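# Lower the held gear onto its shaft to mesh

## Task

The left gripper starts out holding a gear a little above the top of a shaft. Slide the gear onto that shaft until it sits fully down and level with (perpendicular to) the shaft, with its teeth engaged with the two neighbouring gears. Forcing or wedging it in counts as failure.

## Robot and tools

Robot: two six-joint arms, left_arm and right_arm, each with a parallel two-finger gripper. In the scene frame the origin is at table-top height between the arms, +z up, +x out over the table, and left_arm sits on the +y side. Base positions: left_arm near (+0.006, +0.317, -0.002) m, right_arm near (-0.002, -0.284, +0.002) m, both almost level. Each arm reports its hand pose (end_effector_position in metres, end_effector_quat_wxyz) in its own base frame. Fixed cameras and the table use the scene frame. The reported point sits between the finger pads just short of the tips. Fingers point along the gripper's +z axis and close along its y axis. Printed poses may be off by a few centimetres.

Joint order, everywhere, per arm: waist, shoulder, elbow, wrist pitch, wrist yaw, wrist roll. Stated ranges in rad: waist -2.618 to 3.054, shoulder 0.000 to 3.142, elbow 0.000 to 3.142, wrist pitch -1.571 to 1.571, wrist yaw -1.571 to 1.571, wrist roll -2.094 to 2.094. True ends may differ by up to 0.059 rad (first four) or 0.124 rad (yaw, roll).

execute_actions(actions, cameras): actions is a list of actions; each action is a list of up to 15 rows, one per 1/30 s step, and a short action repeats its final row to fill 15 steps. Every row is a single list of 14 numbers in [-1, 1] covering both arms: left_arm's six joint values then its opening, then right_arm's six joint values then its opening. Joint values are offsets, not poses: they are measured from the Joint targets in force when that action began (not from the previous row), scaled so 1.0 equals 2.224 rad for waist, shoulder and elbow and 8.485 rad for the three wrist joints. Sending the same offset again in a later action moves further. Opening is absolute: +1 fully open (about 87 mm gap), 0 roughly 31 to 49 mm, -1 shut. An action asking a joint more than 0.059 rad (0.124 for yaw/roll) beyond its range is rejected for both arms; a malformed action rejects the call. cameras: list of names (cam_high, cam_left_wrist, cam_right_wrist), ["all"], or [] ; an empty actions list returns images and full state.

move(target, speed, blend, opening_speed, blocking, cameras): target is one 14-number row, same layout and scaling as above, or a list of up to 15 such rows; all joint numbers are offsets from the current Joint targets (every row from the same start, not chained), openings absolute. All joints travel together, so the hand follows a curve, and paths ignore obstacles. speed: rad/s for the joint with the longest travel, 0.004 to 12.57, default 0.5, one value or one per row. blend: rad of corner rounding per waypoint, default 0 (stop at each). opening_speed: finger command rate per second on the -1..+1 scale, at least 0.2. blocking=false returns after about 0.5 s while the motion continues. The result adds a move: line such as done, off_target, moving, held or fault, plus limits=held if steps were withheld. Faster motion and targets set deeper past contact press harder.

wait(seconds 0 to 3600) sends nothing new and lets a running move continue. stop brakes a running move. zoom_image(camera, region [x0, y0, x1, y1] pixels, at most 504 by 504) enlarges part of the newest image of that camera (all 896x504). read_manual returns licence text only. finished_scene(scene) ends the scene irreversibly; call nothing after it in that reply.

Result lines: Joint positions and Joint velocities per arm (rad, rad/s, then gripper 0 closed to 1 open); Joint targets, the base for the next offsets; grip_measured, finger reading on the command scale; Tool commands; Joint torques (positive toward larger angle, noisy, with offsets). "joint sent to its limit" means a joint was clipped at its end; "joint command not followed" means the clearance check altered targets. MOTOR HOT warns of heat; at 90 °C a fault folds that arm and it stays idle.

Gripping: to keep holding, command an opening roughly 0.04 below grip_measured at first contact. To leave a gripper unchanged, resend its current command; 0 is itself a command. A joint blocked by contact keeps pushing until commanded back past its measured angle.

Avoid: dropping or releasing the gear while it moves, fast or forceful contact, jamming the gear, hitting fixtures (bar, spacers, plate, rail) or the other arm, loading wrist camera cables, anything leaving the table, and long stretched holds that heat motors. Lower the gear slowly in small steps, check alignment in cam_high and cam_left_wrist, then open and back away.

Each tool is called after "Call:" by a JSON object that holds its "method" and its "body".

## Session

Call:
{"method": "execute_actions", "body": {"actions": []}}

Call:
{"method": "zoom_image", "body": {"camera": "cam_high", "region": [480, 200, 600, 320]}}

Nothing of this call was run. Scene 2 begins with your next reply.

Nothing of this call was run. Scene 2 begins with your next reply.

Call:
{"method": "execute_actions", "body": {"actions": []}}

Call:
{"method": "zoom_image", "body": {"camera": "cam_high", "region": [480, 200, 600, 320]}}

Call:
{"method": "zoom_image", "body": {"camera": "cam_left_wrist", "region": [300, 0, 800, 360]}}

Scene clock: 0.00 s.
left_arm: end_effector_position=(+0.2872, -0.1412, +0.1220) grip_measured=-0.477 end_effector_quat_wxyz=(-0.013, +0.871, +0.491, +0.015) | right_arm: end_effector_position=(+0.3825, +0.0000, +0.3605) grip_measured=+1.000 end_effector_quat_wxyz=(+0.707, +0.000, +0.707, +0.000)
Joint positions: left_arm=[-0.609 1.758 1.506 -1.328 -0.039 1.507 0.261] | right_arm=[0 1.047 1.047 0 0 0 1]
Joint velocities: within noise
Joint torques (N m): no reading
Heat: left arm: 28 °C; right arm: 26 °C.
Joint targets: left_arm=[-0.607 1.748 1.513 -1.332 -0.044 1.507] | right_arm=[0.000 1.043 1.058 0.005 0.000 0.000]
Tool commands: left_gripper/opening=-1.0 right_gripper/opening=+1.0
camera_calibration:
cam_left_wrist: T_world_to_cam=[[-0.85316, 0.52164, 0.00271, 0.31689], [0.31177, 0.50572, 0.80439, -0.09703], [0.41824, 0.68712, -0.59409, 0.19081]] pos_world=[0.2208, -0.24735, 0.19055]

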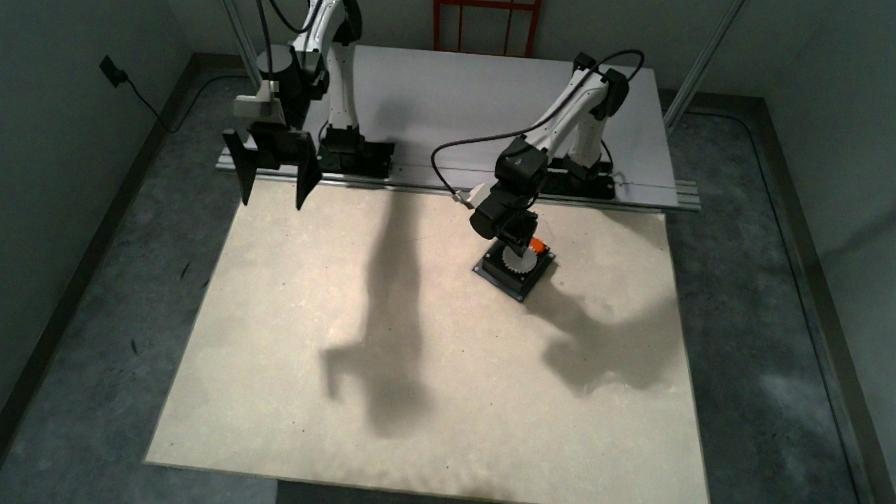

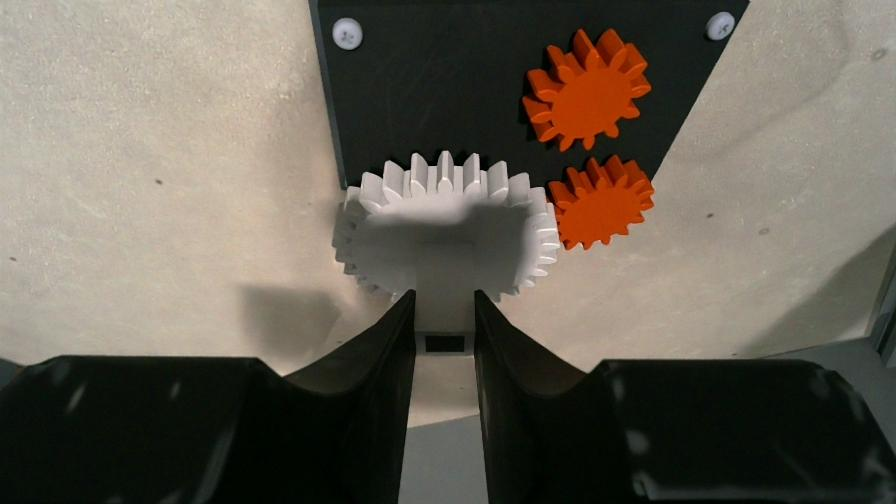

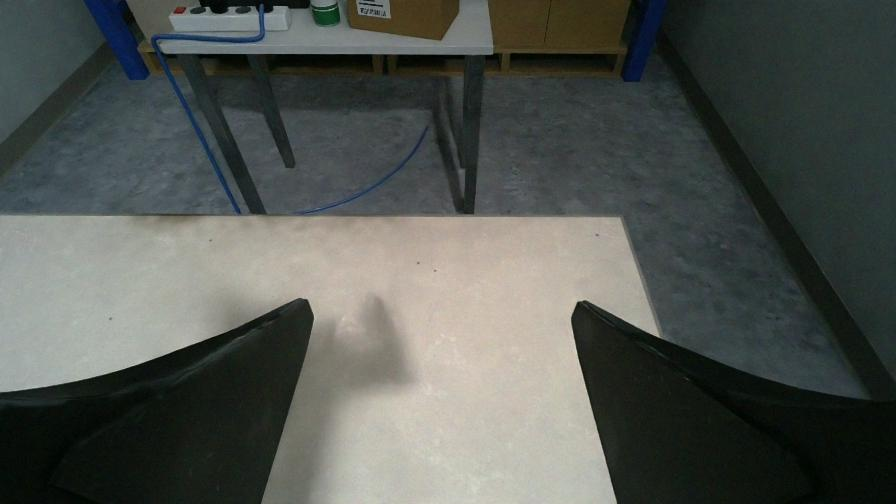

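Scaled by 4.200 from the camera's image (finer frame: 1280x720).

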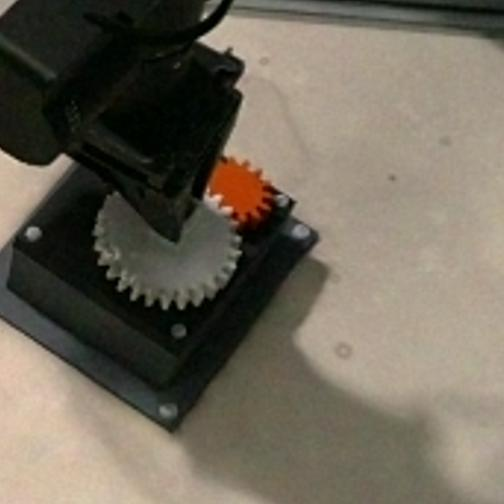

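Scaled by 1.008 from the camera's image (finer frame: 1280x720).

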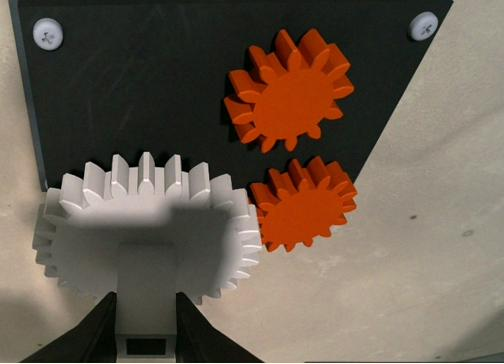

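Call:
{"method": "move", "body": {"target": [[0,-0.0013,0.0265,-0.0073,0,0,-1,0,0,0,0,0,0,1],[0,-0.1115,-0.092,-0.0051,0,0,-1,0,0,0,0,0,0,1]], "blend": [0.02,0], "cameras": ["cam_left_wrist"]}}

Call:
{"method": "zoom_image", "body": {"camera": "cam_left_wrist", "region": [60, 0, 560, 360]}}

Scene clock: 49.77 s.
left_arm: end_effector_position=(+0.2384, -0.1072, +0.1362) grip_measured=-0.477 end_effector_quat_wxyz=(-0.012, +0.871, +0.491, +0.016) | right_arm: end_effector_position=(+0.3825, +0.0000, +0.3605) grip_measured=+1.000 end_effector_quat_wxyz=(+0.707, +0.000, +0.707, +0.000)
Joint positions: left_arm=[-0.609 1.531 1.317 -1.366 -0.039 1.507 0.261] | right_arm=[0 1.047 1.047 0 0 0 1]
Joint torques (N m): left_arm=[-0.06 -7.21 4.64 0.31 0.11 -0.03] | right_arm=[-0.25 -2.82 8.1 2.25 -0.06 0.1]
Heat: left arm: 32 °C; right arm: 32 °C.
Joint targets: left_arm=[-0.607 1.501 1.308 -1.375 -0.044 1.507] | right_arm=[0.000 1.043 1.058 0.005 0.000 0.000]
move: done
cam_left_wrist: T_world_to_cam=[[-0.85313, 0.52169, 0.00159, 0.25772], [0.31103, 0.50619, 0.80438, -0.1102], [0.41884, 0.68674, -0.59411, 0.19612]] pos_world=[0.172, -0.21335, 0.20475]

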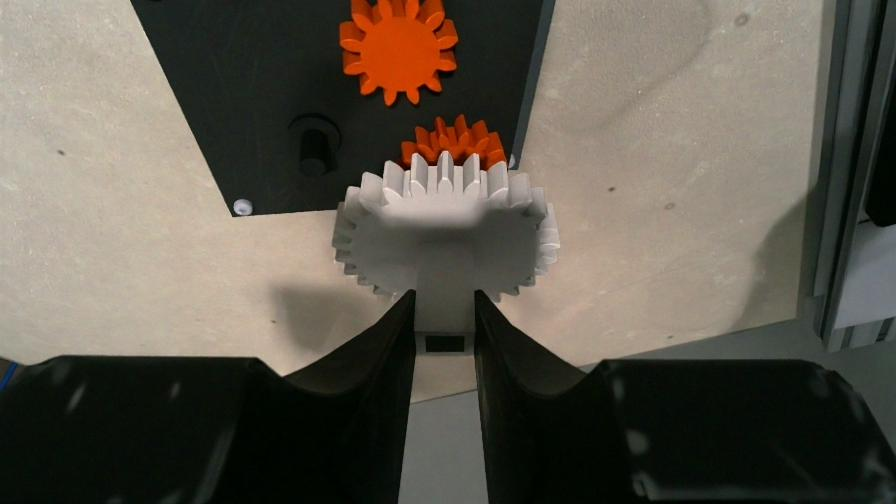

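Scaled by 1.008 from the camera's image (finer frame: 1280x720).

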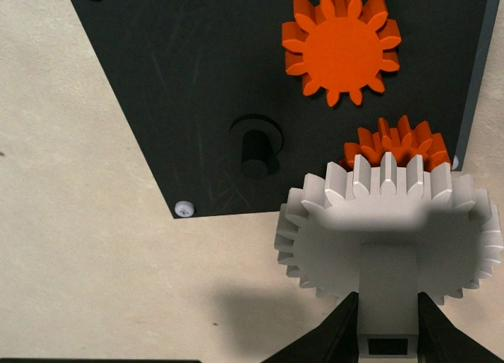

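Call:
{"method": "zoom_image", "body": {"camera": "cam_left_wrist", "region": [270, 100, 370, 190]}}

Call:
{"method": "zoom_image", "body": {"camera": "cam_left_wrist", "region": [320, 135, 570, 310]}}

Scaled by 5.040 from the camera's image (finer frame: 1280x720).

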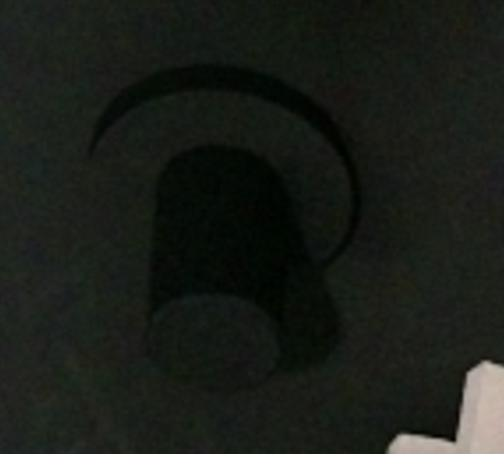

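Scaled by 2.016 from the camera's image (finer frame: 1280x720).

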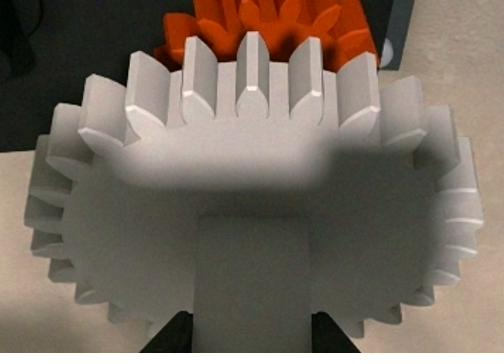

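Call:
{"method": "move", "body": {"target": [-0.0558,0.0252,-0.0052,0.02116,-0.01897,-0.01379,-1,0,0,0,0,0,0,1], "cameras": ["cam_left_wrist","cam_high"]}}

Call:
{"method": "zoom_image", "body": {"camera": "cam_left_wrist", "region": [300, 0, 700, 320]}}

Call:
{"method": "zoom_image", "body": {"camera": "cam_high", "region": [480, 210, 570, 300]}}

Scene clock: 186.20 s.
left_arm: end_effector_position=(+0.2644, -0.1362, +0.1413) grip_measured=-0.477 end_effector_quat_wxyz=(+0.029, +0.866, +0.487, +0.110) | right_arm: end_effector_position=(+0.3825, +0.0000, +0.3605) grip_measured=+1.000 end_effector_quat_wxyz=(+0.707, +0.000, +0.707, +0.000)
Joint positions: left_arm=[-0.725 1.542 1.307 -1.208 -0.189 1.404 0.261] | right_arm=[0 1.047 1.047 0 0 0 1]
Joint torques (N m): left_arm=[-0.76 -3.78 4.72 0.76 -0.12 -0.17] | right_arm=[-0.25 -2.82 8.1 2.25 -0.07 0.09]
Heat: left arm: 34 °C; right arm: 37 °C.
Joint targets: left_arm=[-0.732 1.557 1.296 -1.196 -0.205 1.390] | right_arm=[0.000 1.043 1.058 0.005 0.000 0.000]
move: done
cam_left_wrist: T_world_to_cam=[[-0.83423, 0.52729, -0.16131, 0.31375], [0.14189, 0.48796, 0.86126, -0.07344], [0.53284, 0.6956, -0.48189, 0.16341]] pos_world=[0.18509, -0.24327, 0.19261]
Images, in order (width x height): cam_high 896x504, cam_left_wrist 896x504.

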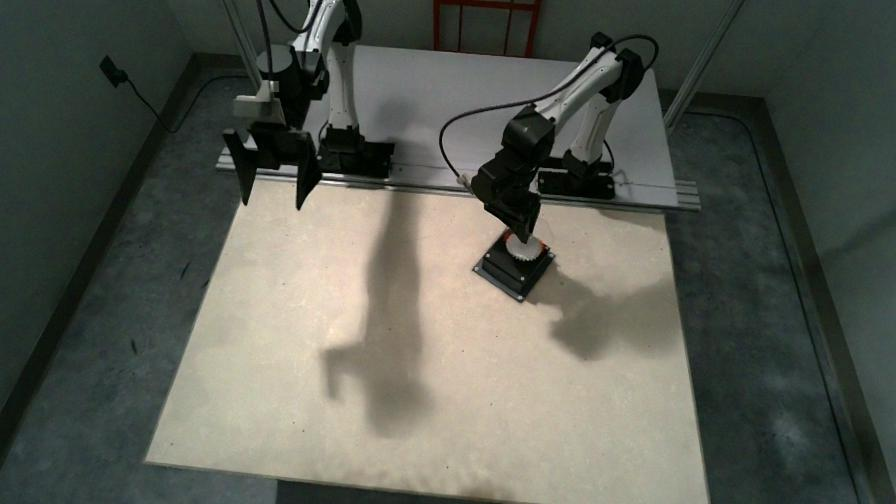

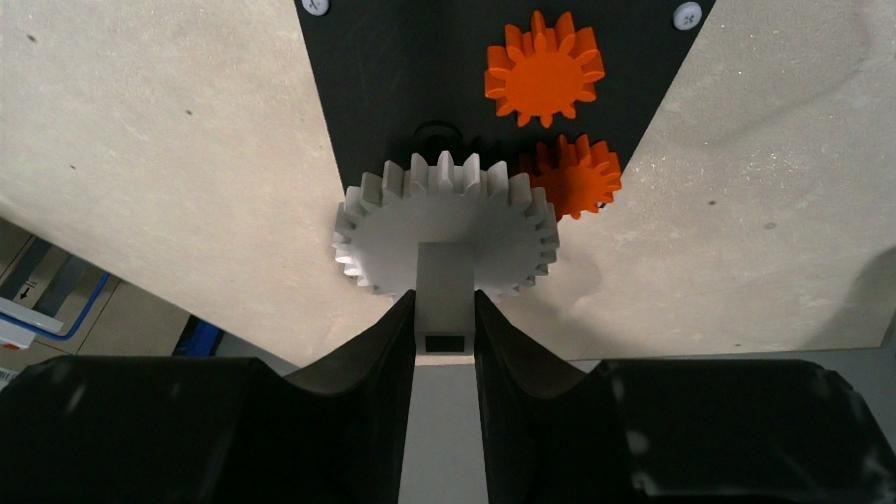

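Scaled by 1.260 from the camera's image (finer frame: 1280x720).

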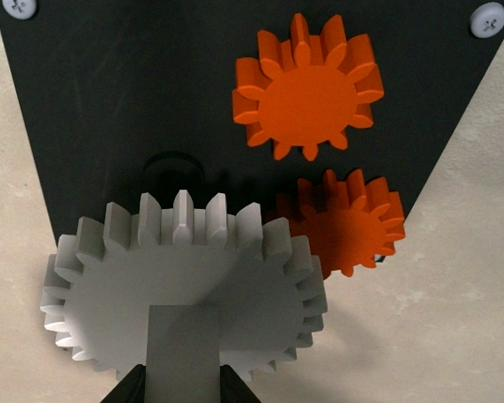

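Scaled by 5.600 from the camera's image (finer frame: 1280x720).

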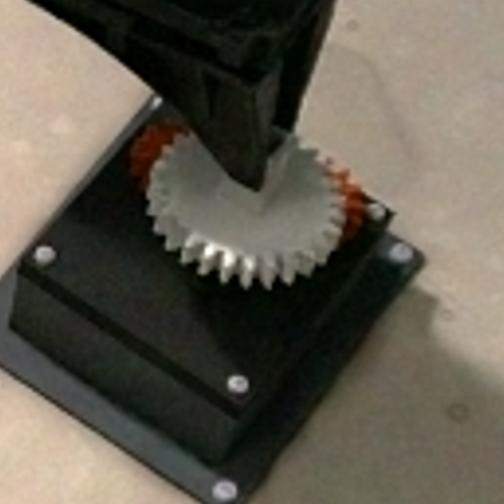

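Call:
{"method": "move", "body": {"target": [0.0024,0.0246,-0.0085,0.0057,0,0,-1,0,0,0,0,0,0,1], "speed": 0.1, "cameras": ["cam_left_wrist","cam_high"]}}

Call:
{"method": "zoom_image", "body": {"camera": "cam_left_wrist", "region": [320, 0, 720, 310]}}

Call:
{"method": "zoom_image", "body": {"camera": "cam_high", "region": [480, 210, 570, 300]}}

Scene clock: 224.93 s.
left_arm: end_effector_position=(+0.2700, -0.1411, +0.1221) grip_measured=-0.477 end_effector_quat_wxyz=(+0.017, +0.867, +0.486, +0.106) | right_arm: end_effector_position=(+0.3825, +0.0000, +0.3605) grip_measured=+1.000 end_effector_quat_wxyz=(+0.707, +0.000, +0.707, +0.000)
Joint positions: left_arm=[-0.725 1.595 1.287 -1.16 -0.189 1.404 0.261] | right_arm=[0 1.047 1.047 0 0 0 1]
Joint torques (N m): left_arm=[-0.25 -4.1 4.86 0.72 -0.11 -0.18] | right_arm=[-0.25 -2.82 8.1 2.25 -0.07 0.09]
Heat: left arm: 31 °C; right arm: 38 °C.
Joint targets: left_arm=[-0.726 1.611 1.278 -1.147 -0.205 1.390] | right_arm=[0.000 1.043 1.058 0.005 0.000 0.000]
move: done
cam_left_wrist: T_world_to_cam=[[-0.83726, 0.5295, -0.1365, 0.31605], [0.15795, 0.47317, 0.8667, -0.06245], [0.5235, 0.70409, -0.4798, 0.15809]] pos_world=[0.19172, -0.24911, 0.17312]
Images, in order (width x height): cam_high 896x504, cam_left_wrist 896x504.

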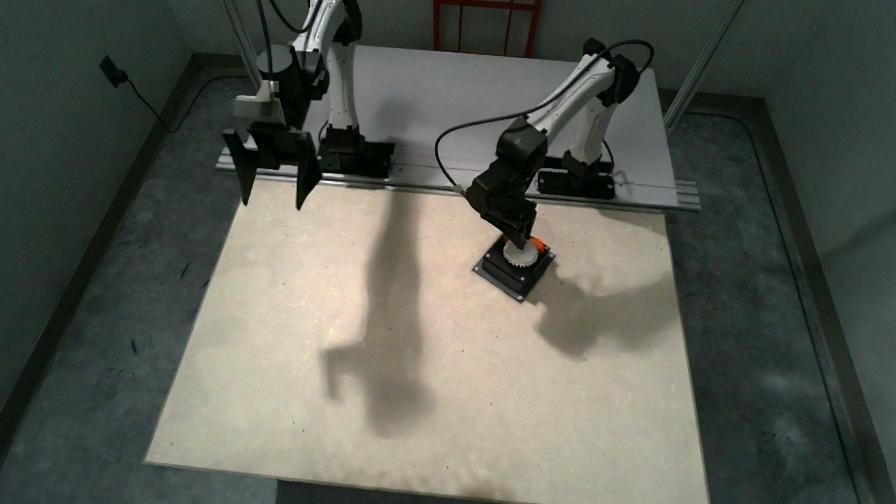

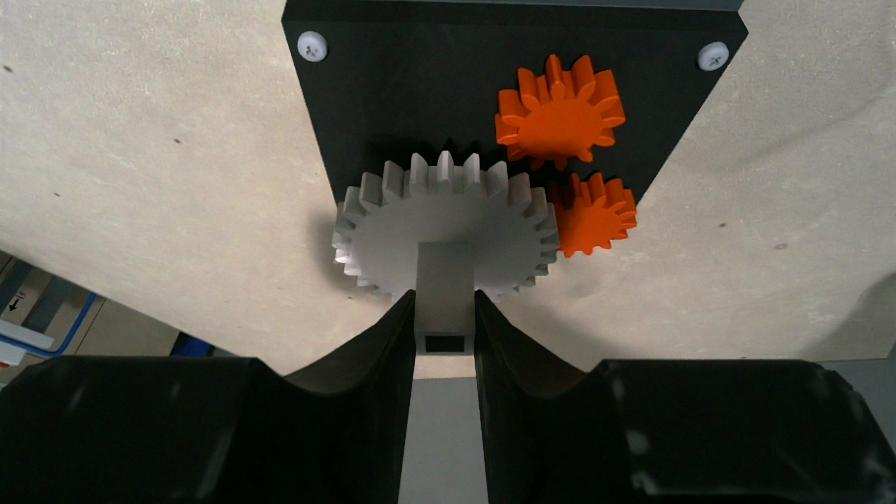

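Scaled by 1.260 from the camera's image (finer frame: 1280x720).

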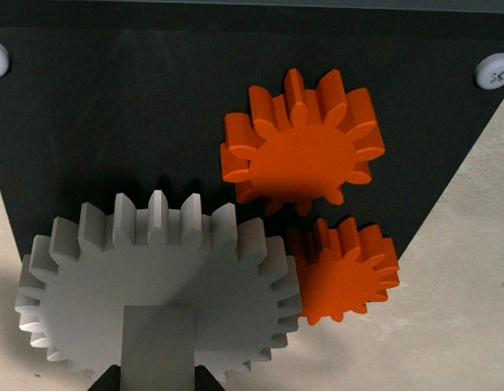

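Scaled by 5.600 from the camera's image (finer frame: 1280x720).

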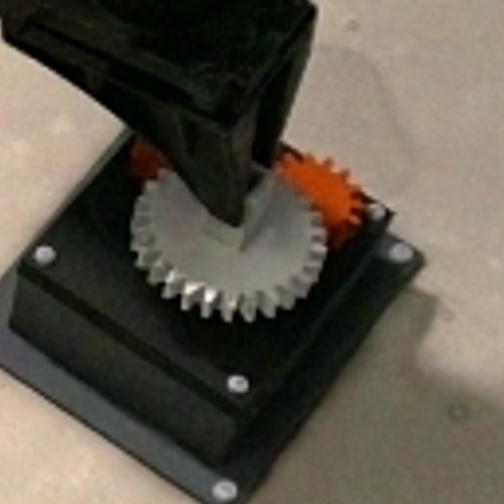

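Call:
{"method": "move", "body": {"target": [0.0018,0.0049,-0.0070,0.0031,0,0,-1,0,0,0,0,0,0,1], "speed": 0.03, "cameras": ["cam_left_wrist"]}}

Call:
{"method": "zoom_image", "body": {"camera": "cam_left_wrist", "region": [480, 40, 680, 270]}}

Scene clock: 284.17 s.
left_arm: end_effector_position=(+0.2717, -0.1425, +0.1163) grip_measured=-0.477 end_effector_quat_wxyz=(+0.018, +0.867, +0.487, +0.107) | right_arm: end_effector_position=(+0.3825, +0.0000, +0.3605) grip_measured=+1.000 end_effector_quat_wxyz=(+0.707, +0.000, +0.707, +0.000)
Joint positions: left_arm=[-0.725 1.603 1.272 -1.134 -0.19 1.404 0.261] | right_arm=[0 1.047 1.047 0 0 0 1]
Joint torques (N m): left_arm=[0.12 -3.89 4.74 0.71 -0.12 -0.16] | right_arm=[-0.25 -2.82 8.1 2.25 -0.06 0.09]
Heat: left arm: 32 °C; right arm: 40 °C.
Joint targets: left_arm=[-0.722 1.622 1.262 -1.121 -0.205 1.390] | right_arm=[0.000 1.043 1.058 0.005 0.000 0.000]
move: done
cam_left_wrist: T_world_to_cam=[[-0.83723, 0.52891, -0.1389, 0.31755], [0.156, 0.47446, 0.86635, -0.0563], [0.52412, 0.70366, -0.47974, 0.15515]] pos_world=[0.19332, -0.25041, 0.16732]

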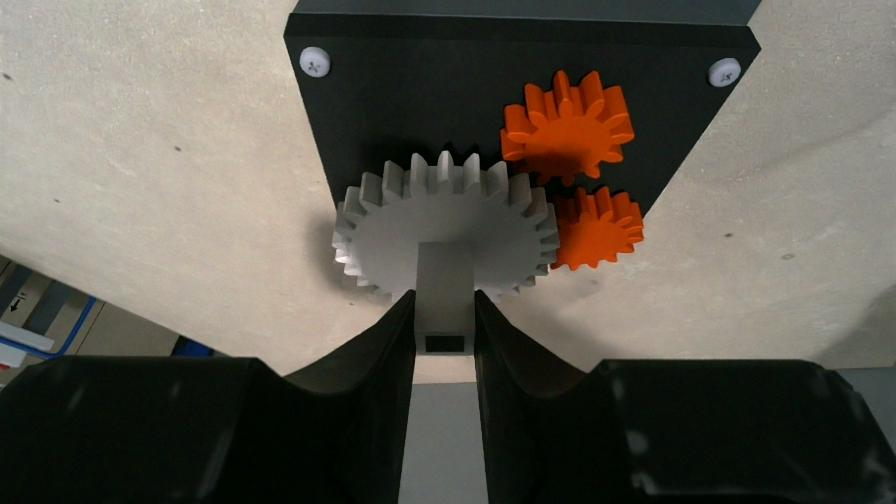

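Scaled by 2.191 from the camera's image (finer frame: 1280x720).

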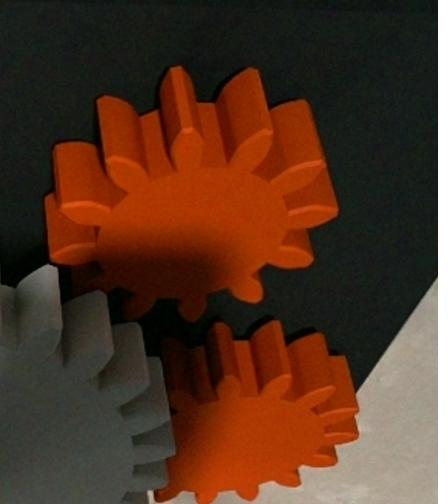

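Call:
{"method": "move", "body": {"target": [0.0018,0.0031,-0.0055,0.0023,0,0,-1,0,0,0,0,0,0,1], "speed": 0.03}}

Scene clock: 324.37 s.
left_arm: end_effector_position=(+0.2721, -0.1424, +0.1154) grip_measured=-0.477 end_effector_quat_wxyz=(+0.018, +0.867, +0.487, +0.108) | right_arm: end_effector_position=(+0.3825, +0.0000, +0.3605) grip_measured=+1.000 end_effector_quat_wxyz=(+0.707, +0.000, +0.707, +0.000)
Joint positions: left_arm=[-0.725 1.604 1.268 -1.129 -0.192 1.403 0.261] | right_arm=[0 1.047 1.047 0 0 0 1]
Joint torques (N m): left_arm=[0.49 -3.51 4.07 0.86 -0.09 -0.17] | right_arm=[-0.25 -2.82 8.1 2.25 -0.06 0.1]
Heat: left arm: 32 °C; right arm: 40 °C.
Joint targets: left_arm=[-0.718 1.629 1.250 -1.101 -0.205 1.390] | right_arm=[0.000 1.043 1.058 0.005 0.000 0.000]
move: done

Call:
{"method": "move", "body": {"target": [0.004,0.0006,0.0006,0,0,0,-1,0,0,0,0,0,0,1], "speed": 0.03}}

Call:
{"method": "move", "body": {"target": [0,0.0020,0.0022,-0.0001,0,0,-1,0,0,0,0,0,0,1], "speed": 0.03}}

Scene clock: 331.47 s.
left_arm: end_effector_position=(+0.2721, -0.1422, +0.1151) grip_measured=-0.477 end_effector_quat_wxyz=(+0.017, +0.867, +0.487, +0.108) | right_arm: end_effector_position=(+0.3825, +0.0000, +0.3605) grip_measured=+1.000 end_effector_quat_wxyz=(+0.707, +0.000, +0.707, +0.000)
Joint positions: left_arm=[-0.724 1.604 1.267 -1.129 -0.192 1.403 0.261] | right_arm=[0 1.047 1.047 0 0 0 1]
Joint torques (N m): left_arm=[1.21 -3.4 4.29 0.83 -0.08 -0.18] | right_arm=[-0.25 -2.81 8.1 2.25 -0.06 0.09]
Heat: left arm: 31 °C; right arm: 40 °C.
Joint targets: left_arm=[-0.709 1.630 1.251 -1.101 -0.205 1.390] | right_arm=[0.000 1.043 1.058 0.005 0.000 0.000]
move: done

Scene clock: 331.97 s.
left_arm: end_effector_position=(+0.2721, -0.1422, +0.1151) grip_measured=-0.477 end_effector_quat_wxyz=(+0.017, +0.867, +0.487, +0.108) | right_arm: end_effector_position=(+0.3825, +0.0000, +0.3605) grip_measured=+1.000 end_effector_quat_wxyz=(+0.707, +0.000, +0.707, +0.000)
Joint positions: left_arm=[-0.724 1.604 1.267 -1.129 -0.192 1.403 0.261] | right_arm=[0 1.047 1.047 0 0 0 1]
Joint torques (N m): left_arm=[1.26 -3.07 4.46 0.86 -0.05 -0.17] | right_arm=[-0.25 -2.82 8.1 2.25 -0.07 0.09]
Heat: left arm: 31 °C; right arm: 40 °C.
Joint targets: left_arm=[-0.709 1.635 1.256 -1.102 -0.205 1.390] | right_arm=[0.000 1.043 1.058 0.005 0.000 0.000]
move: done

Call:
{"method": "move", "body": {"target": [0.0,0.004,0.0042,-0.0001,0,0,-1,0,0,0,0,0,0,1], "speed": 0.05}}

Call:
{"method": "move", "body": {"target": [0.0045,0,0,0,0,0,-1,0,0,0,0,0,0,1], "speed": 0.05, "cameras": ["cam_left_wrist"]}}

Scene clock: 337.73 s.
left_arm: end_effector_position=(+0.2728, -0.1415, +0.1135) grip_measured=-0.477 end_effector_quat_wxyz=(+0.013, +0.867, +0.487, +0.109) | right_arm: end_effector_position=(+0.3825, +0.0000, +0.3605) grip_measured=+1.000 end_effector_quat_wxyz=(+0.707, +0.000, +0.707, +0.000)
Joint positions: left_arm=[-0.724 1.612 1.267 -1.128 -0.198 1.403 0.261] | right_arm=[0 1.047 1.047 0 0 0 1]
Joint torques (N m): left_arm=[1.21 -2.95 5.38 0.8 0.01 -0.17] | right_arm=[-0.25 -2.82 8.1 2.25 -0.06 0.09]
Heat: left arm: 31 °C; right arm: 40 °C.
Joint targets: left_arm=[-0.709 1.644 1.265 -1.103 -0.205 1.390] | right_arm=[0.000 1.043 1.058 0.005 0.000 0.000]
move: done

Scene clock: 338.30 s.
left_arm: end_effector_position=(+0.2734, -0.1404, +0.1132) grip_measured=-0.477 end_effector_quat_wxyz=(+0.014, +0.865, +0.490, +0.107) | right_arm: end_effector_position=(+0.3825, +0.0000, +0.3605) grip_measured=+1.000 end_effector_quat_wxyz=(+0.707, +0.000, +0.707, +0.000)
Joint positions: left_arm=[-0.718 1.612 1.267 -1.128 -0.194 1.403 0.261] | right_arm=[0 1.047 1.047 0 0 0 1]
Joint torques (N m): left_arm=[1.52 -2.99 5.33 0.8 -0.06 -0.19] | right_arm=[-0.25 -2.82 8.1 2.25 -0.07 0.09]
Heat: left arm: 31 °C; right arm: 40 °C.
Joint targets: left_arm=[-0.699 1.644 1.265 -1.103 -0.205 1.390] | right_arm=[0.000 1.043 1.058 0.005 0.000 0.000]
move: done
cam_left_wrist: T_world_to_cam=[[-0.84156, 0.52346, -0.13329, 0.31723], [0.15416, 0.46925, 0.8695, -0.05543], [0.51769, 0.71119, -0.4756, 0.15359]] pos_world=[0.196, -0.24928, 0.16353]

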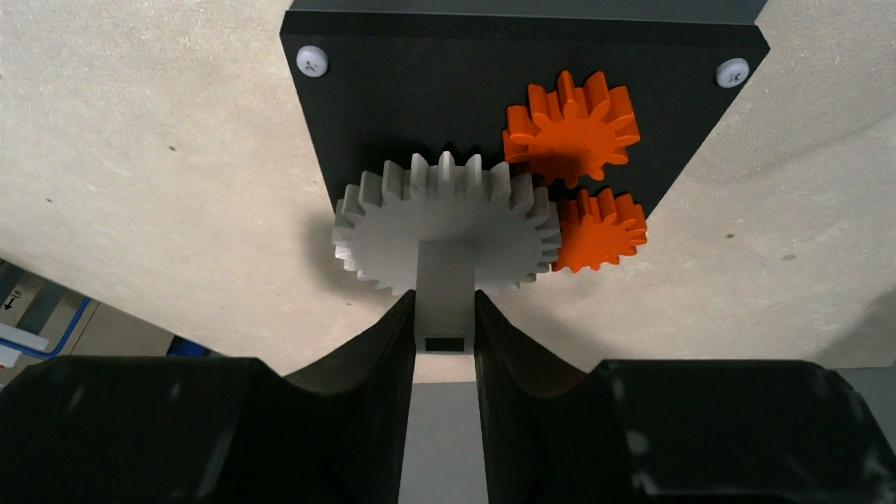

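Call:
{"method": "move", "body": {"target": [0.0035,0.001,-0.001,0.0006,0,0,-1,0,0,0,0,0,0,1], "speed": 0.05}}

Call:
{"method": "move", "body": {"target": [0,0.002,0.0021,0,0,0,-1,0,0,0,0,0,0,1], "speed": 0.05}}

Scene clock: 348.87 s.
left_arm: end_effector_position=(+0.2743, -0.1391, +0.1118) grip_measured=-0.477 end_effector_quat_wxyz=(+0.013, +0.864, +0.493, +0.105) | right_arm: end_effector_position=(+0.3825, +0.0000, +0.3605) grip_measured=+1.000 end_effector_quat_wxyz=(+0.707, +0.000, +0.707, +0.000)
Joint positions: left_arm=[-0.711 1.616 1.267 -1.126 -0.19 1.403 0.261] | right_arm=[0 1.047 1.047 0 0 0 1]
Joint torques (N m): left_arm=[1.55 -3.12 5.2 0.84 -0.09 -0.16] | right_arm=[-0.25 -2.81 8.09 2.25 -0.06 0.09]
Heat: left arm: 31 °C; right arm: 41 °C.
Joint targets: left_arm=[-0.692 1.646 1.263 -1.098 -0.205 1.390] | right_arm=[0.000 1.043 1.058 0.005 0.000 0.000]
move: done

Scene clock: 349.37 s.
left_arm: end_effector_position=(+0.2743, -0.1391, +0.1118) grip_measured=-0.477 end_effector_quat_wxyz=(+0.013, +0.864, +0.493, +0.105) | right_arm: end_effector_position=(+0.3825, +0.0000, +0.3605) grip_measured=+1.000 end_effector_quat_wxyz=(+0.707, +0.000, +0.707, +0.000)
Joint positions: left_arm=[-0.711 1.616 1.267 -1.126 -0.19 1.403 0.261] | right_arm=[0 1.047 1.047 0 0 0 1]
Joint torques (N m): left_arm=[1.66 -2.91 5.46 0.84 -0.1 -0.15] | right_arm=[-0.25 -2.82 8.09 2.25 -0.07 0.09]
Heat: left arm: 31 °C; right arm: 41 °C.
Joint targets: left_arm=[-0.692 1.650 1.268 -1.098 -0.205 1.390] | right_arm=[0.000 1.043 1.058 0.005 0.000 0.000]
move: done

Call:
{"method": "execute_actions", "body": {"actions": []}}

Call:
{"method": "zoom_image", "body": {"camera": "cam_left_wrist", "region": [320, 30, 680, 310]}}

Call:
{"method": "zoom_image", "body": {"camera": "cam_high", "region": [480, 210, 570, 300]}}

Scene clock: 354.90 s.
left_arm: end_effector_position=(+0.2743, -0.1391, +0.1118) grip_measured=-0.477 end_effector_quat_wxyz=(+0.013, +0.864, +0.493, +0.105) | right_arm: end_effector_position=(+0.3825, +0.0000, +0.3605) grip_measured=+1.000 end_effector_quat_wxyz=(+0.707, +0.000, +0.707, +0.000)
Joint positions: left_arm=[-0.711 1.616 1.267 -1.126 -0.19 1.403 0.261] | right_arm=[0 1.047 1.047 0 0 0 1]
Joint velocities: within noise
Joint torques (N m): left_arm=[1.62 -2.93 5.55 0.83 -0.09 -0.19] | right_arm=[-0.24 -2.82 8.09 2.25 -0.06 0.09]
Heat: left arm: 31 °C; right arm: 41 °C.
Joint targets: left_arm=[-0.692 1.650 1.268 -1.098 -0.205 1.390] | right_arm=[0.000 1.043 1.058 0.005 0.000 0.000]
Tool commands: left_gripper/opening=-1.0 right_gripper/opening=+1.0
camera_calibration:
cam_left_wrist: T_world_to_cam=[[-0.84568, 0.51758, -0.13013, 0.3171], [0.15466, 0.47104, 0.86845, -0.0547], [0.51079, 0.7143, -0.4784, 0.15416]] pos_world=[0.19788, -0.24848, 0.16252]

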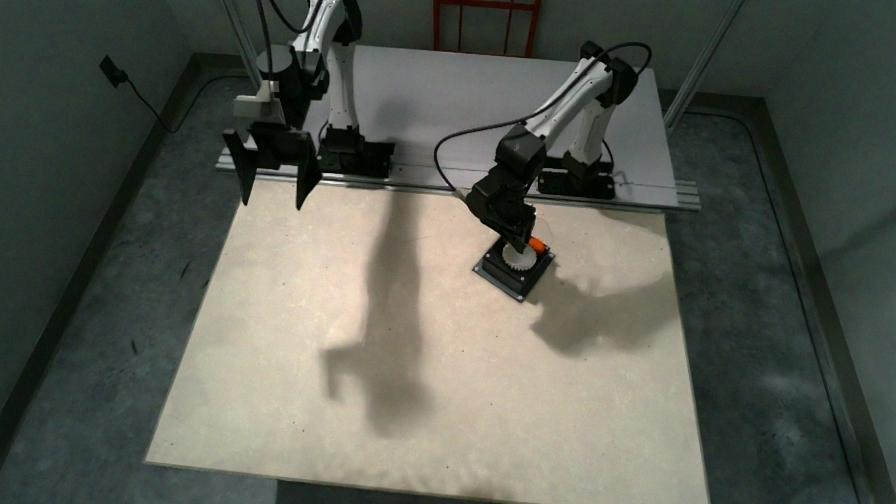

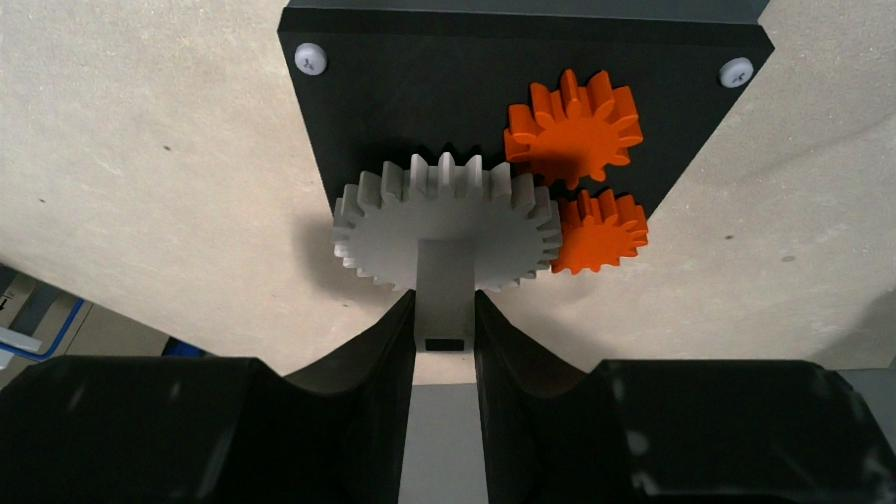

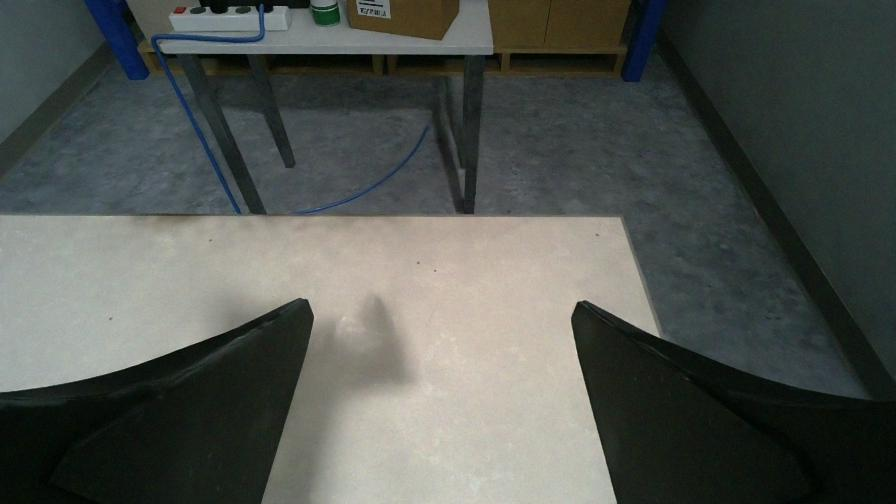

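Scaled by 1.400 from the camera's image (finer frame: 1280x720).

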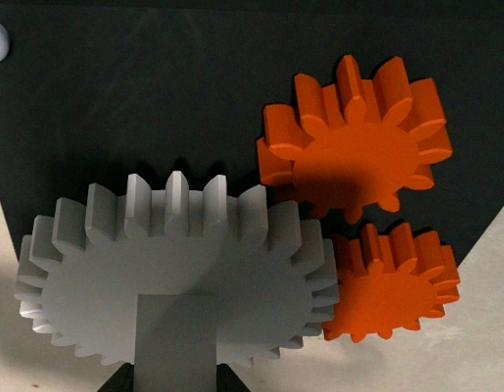

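Scaled by 5.600 from the camera's image (finer frame: 1280x720).

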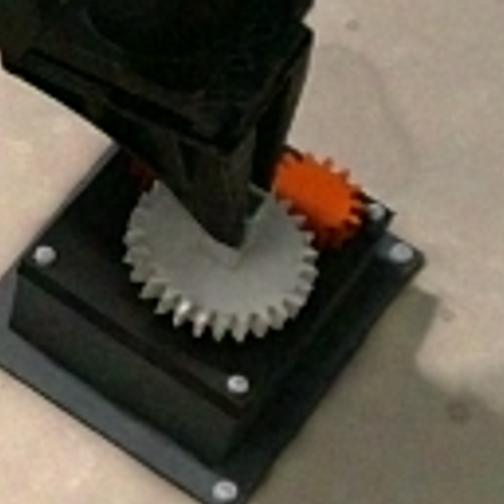

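Call:
{"method": "move", "body": {"target": [-0.0175,0,0,0,0,0,-1,0,0,0,0,0,0,1], "speed": 0.03, "cameras": ["cam_left_wrist","cam_high"]}}

Call:
{"method": "zoom_image", "body": {"camera": "cam_left_wrist", "region": [320, 30, 680, 310]}}

Call:
{"method": "zoom_image", "body": {"camera": "cam_high", "region": [480, 210, 570, 300]}}

Scene clock: 374.13 s.
left_arm: end_effector_position=(+0.2738, -0.1411, +0.1121) grip_measured=-0.477 end_effector_quat_wxyz=(+0.010, +0.866, +0.487, +0.111) | right_arm: end_effector_position=(+0.3825, +0.0000, +0.3605) grip_measured=+1.000 end_effector_quat_wxyz=(+0.707, +0.000, +0.707, +0.000)
Joint positions: left_arm=[-0.724 1.618 1.267 -1.126 -0.202 1.403 0.261] | right_arm=[0 1.047 1.047 0 0 0 1]
Joint torques (N m): left_arm=[-0.73 -3.03 5.55 0.83 0.03 -0.19] | right_arm=[-0.25 -2.82 8.1 2.25 -0.06 0.09]
Heat: left arm: 31 °C; right arm: 41 °C.
Joint targets: left_arm=[-0.731 1.651 1.268 -1.098 -0.205 1.390] | right_arm=[0.000 1.043 1.058 0.005 0.000 0.000]
move: done
cam_left_wrist: T_world_to_cam=[[-0.83867, 0.52884, -0.1302, 0.31738], [0.1544, 0.46011, 0.87433, -0.05615], [0.52229, 0.71318, -0.46754, 0.15149]] pos_world=[0.19572, -0.25005, 0.16124]
Images, in order (width x height): cam_high 896x504, cam_left_wrist 896x504.

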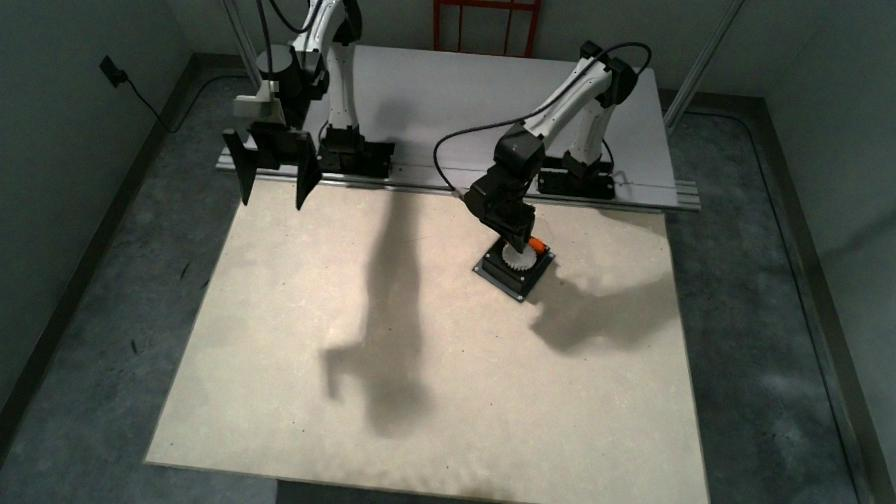

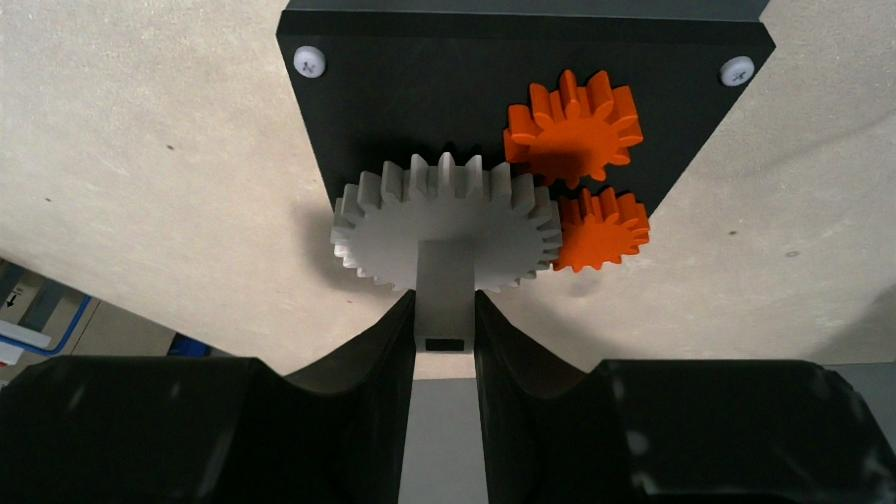

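Scaled by 1.400 from the camera's image (finer frame: 1280x720).

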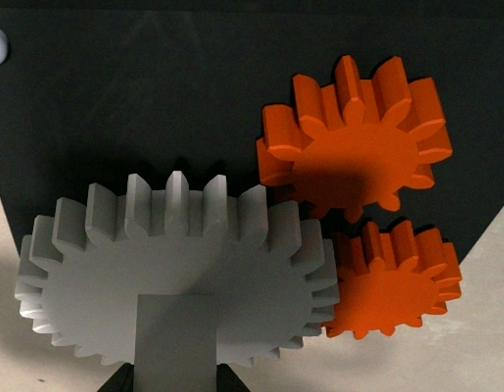

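Scaled by 5.600 from the camera's image (finer frame: 1280x720).

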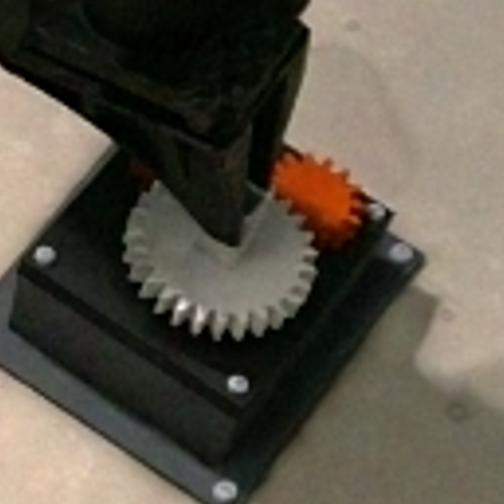

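Call:
{"method": "move", "body": {"target": [0.0031,-0.0049,-0.0189,0.0027,0,0,-1,0,0,0,0,0,0,1], "speed": 0.03}}

Scene clock: 386.03 s.
left_arm: end_effector_position=(+0.2746, -0.1389, +0.1099) grip_measured=-0.477 end_effector_quat_wxyz=(+0.008, +0.866, +0.487, +0.117) | right_arm: end_effector_position=(+0.3825, +0.0000, +0.3605) grip_measured=+1.000 end_effector_quat_wxyz=(+0.707, +0.000, +0.707, +0.000)
Joint positions: left_arm=[-0.724 1.618 1.254 -1.115 -0.216 1.403 0.261] | right_arm=[0 1.047 1.047 0 0 0 1]
Joint torques (N m): left_arm=[-0.16 -3.88 3.22 0.94 0.22 -0.17] | right_arm=[-0.25 -2.82 8.09 2.25 -0.06 0.09]
Heat: left arm: 31 °C; right arm: 41 °C.
Joint targets: left_arm=[-0.724 1.640 1.226 -1.075 -0.205 1.390] | right_arm=[0.000 1.043 1.058 0.005 0.000 0.000]
move: off_target (left_arm); left_arm: the wrist pitch is farthest, 0.039 rad from its target

Call:
{"method": "move", "body": {"target": [0.013,0.0006,-0.004,0.0012,0,0,-1,0,0,0,0,0,0,1], "speed": 0.04, "cameras": ["cam_left_wrist","cam_high"]}}

Call:
{"method": "zoom_image", "body": {"camera": "cam_left_wrist", "region": [320, 30, 680, 310]}}

Call:
{"method": "zoom_image", "body": {"camera": "cam_high", "region": [480, 210, 570, 300]}}

Scene clock: 394.07 s.
left_arm: end_effector_position=(+0.2760, -0.1370, +0.1083) grip_measured=-0.477 end_effector_quat_wxyz=(+0.008, +0.864, +0.490, +0.118) | right_arm: end_effector_position=(+0.3825, +0.0000, +0.3605) grip_measured=+1.000 end_effector_quat_wxyz=(+0.707, +0.000, +0.707, +0.000)
Joint positions: left_arm=[-0.716 1.618 1.247 -1.105 -0.217 1.403 0.262] | right_arm=[0 1.047 1.047 0 0 0 1]
Joint torques (N m): left_arm=[1.87 -3.71 3.12 0.95 0.2 -0.18] | right_arm=[-0.25 -2.82 8.09 2.25 -0.06 0.1]
Heat: left arm: 31 °C; right arm: 41 °C.
Joint targets: left_arm=[-0.695 1.641 1.217 -1.065 -0.205 1.390] | right_arm=[0.000 1.043 1.058 0.005 0.000 0.000]
move: off_target (left_arm); left_arm: the wrist pitch is farthest, 0.041 rad from its target
cam_left_wrist: T_world_to_cam=[[-0.8419, 0.52294, -0.13321, 0.31691], [0.14162, 0.4523, 0.88055, -0.05323], [0.52073, 0.72247, -0.45485, 0.14596]] pos_world=[0.19834, -0.2471, 0.15547]
Images, in order (width x height): cam_high 896x504, cam_left_wrist 896x504.

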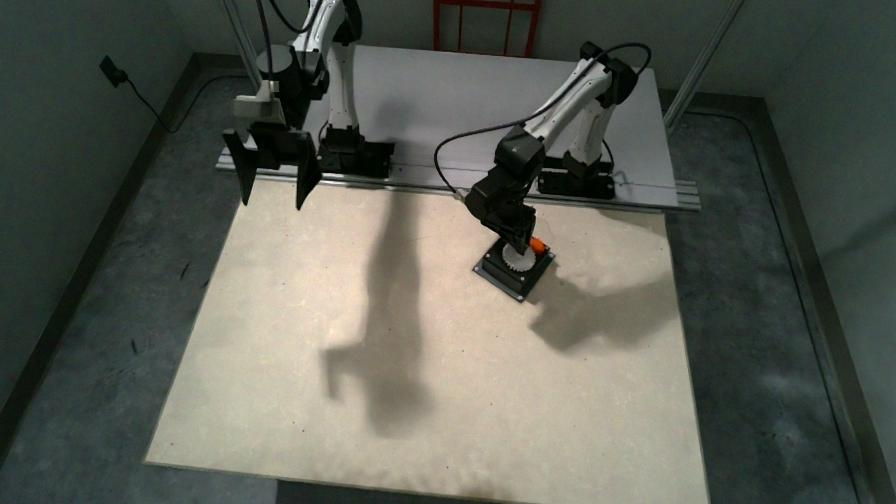

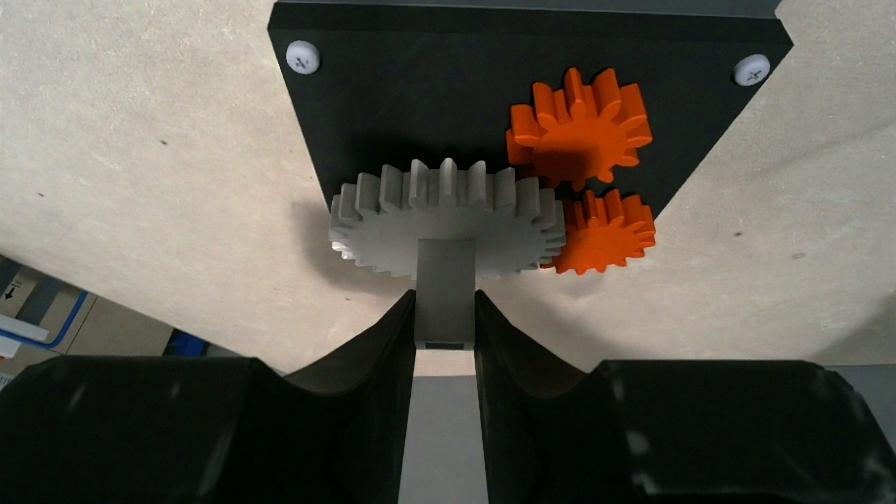

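Scaled by 1.400 from the camera's image (finer frame: 1280x720).

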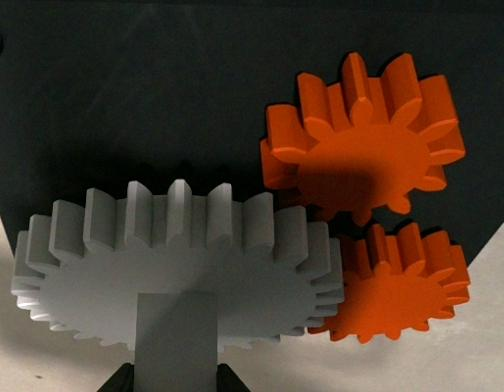

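Scaled by 5.600 from the camera's image (finer frame: 1280x720).

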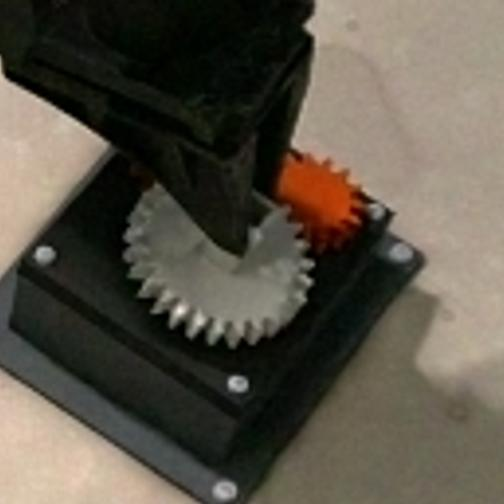

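Call:
{"method": "move", "body": {"target": [[-0.006,-0.0036,0.045,-0.0127,0,0,-1,0,0,0,0,0,0,1],[0.05,-0.0036,0.045,-0.0127,0,0,-1,0,0,0,0,0,0,1]], "speed": 0.2, "cameras": ["cam_left_wrist"]}}

Call:
{"method": "zoom_image", "body": {"camera": "cam_left_wrist", "region": [300, 20, 660, 310]}}

Scene clock: 414.37 s.
left_arm: end_effector_position=(+0.2901, -0.1033, +0.1189) grip_measured=-0.477 end_effector_quat_wxyz=(+0.000, +0.833, +0.542, +0.113) | right_arm: end_effector_position=(+0.3825, +0.0000, +0.3605) grip_measured=+1.000 end_effector_quat_wxyz=(+0.707, +0.000, +0.707, +0.000)
Joint positions: left_arm=[-0.593 1.618 1.292 -1.155 -0.209 1.403 0.262] | right_arm=[0 1.047 1.047 0 0 0 1]
Joint torques (N m): left_arm=[0.76 -4.38 7.38 0.4 0.13 -0.18] | right_arm=[-0.24 -2.81 8.09 2.25 -0.07 0.09]
Heat: left arm: 31 °C; right arm: 41 °C.
Joint targets: left_arm=[-0.584 1.633 1.317 -1.173 -0.205 1.390] | right_arm=[0.000 1.043 1.058 0.005 0.000 0.000]
move: done
cam_left_wrist: T_world_to_cam=[[-0.9005, 0.41573, -0.12751, 0.31787], [0.0926, 0.46985, 0.87787, -0.0634], [0.42487, 0.77872, -0.4616, 0.15353]] pos_world=[0.22689, -0.22192, 0.16706]

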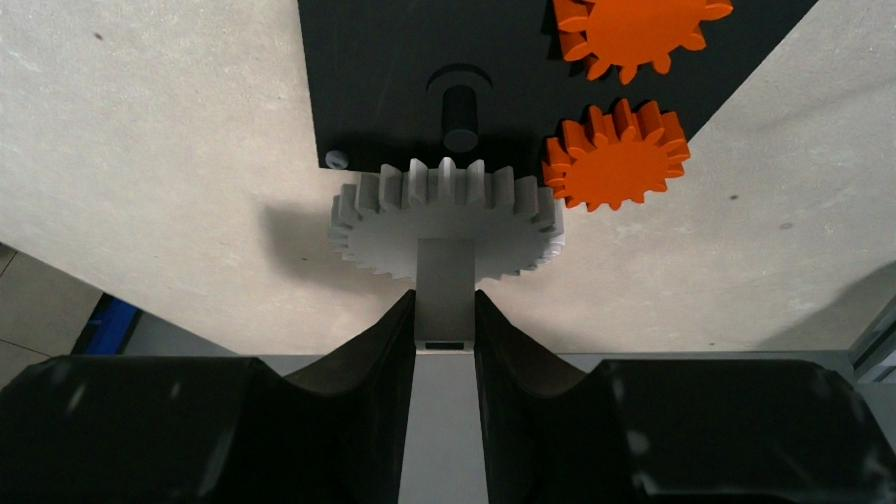

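Scaled by 1.400 from the camera's image (finer frame: 1280x720).

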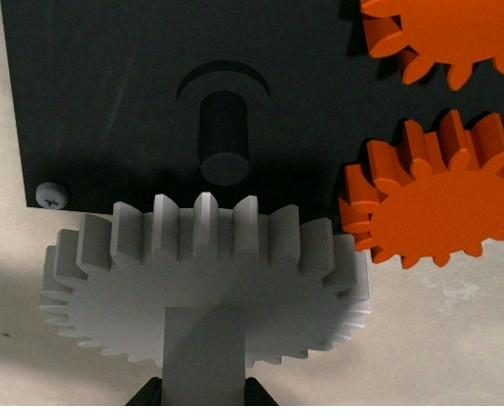

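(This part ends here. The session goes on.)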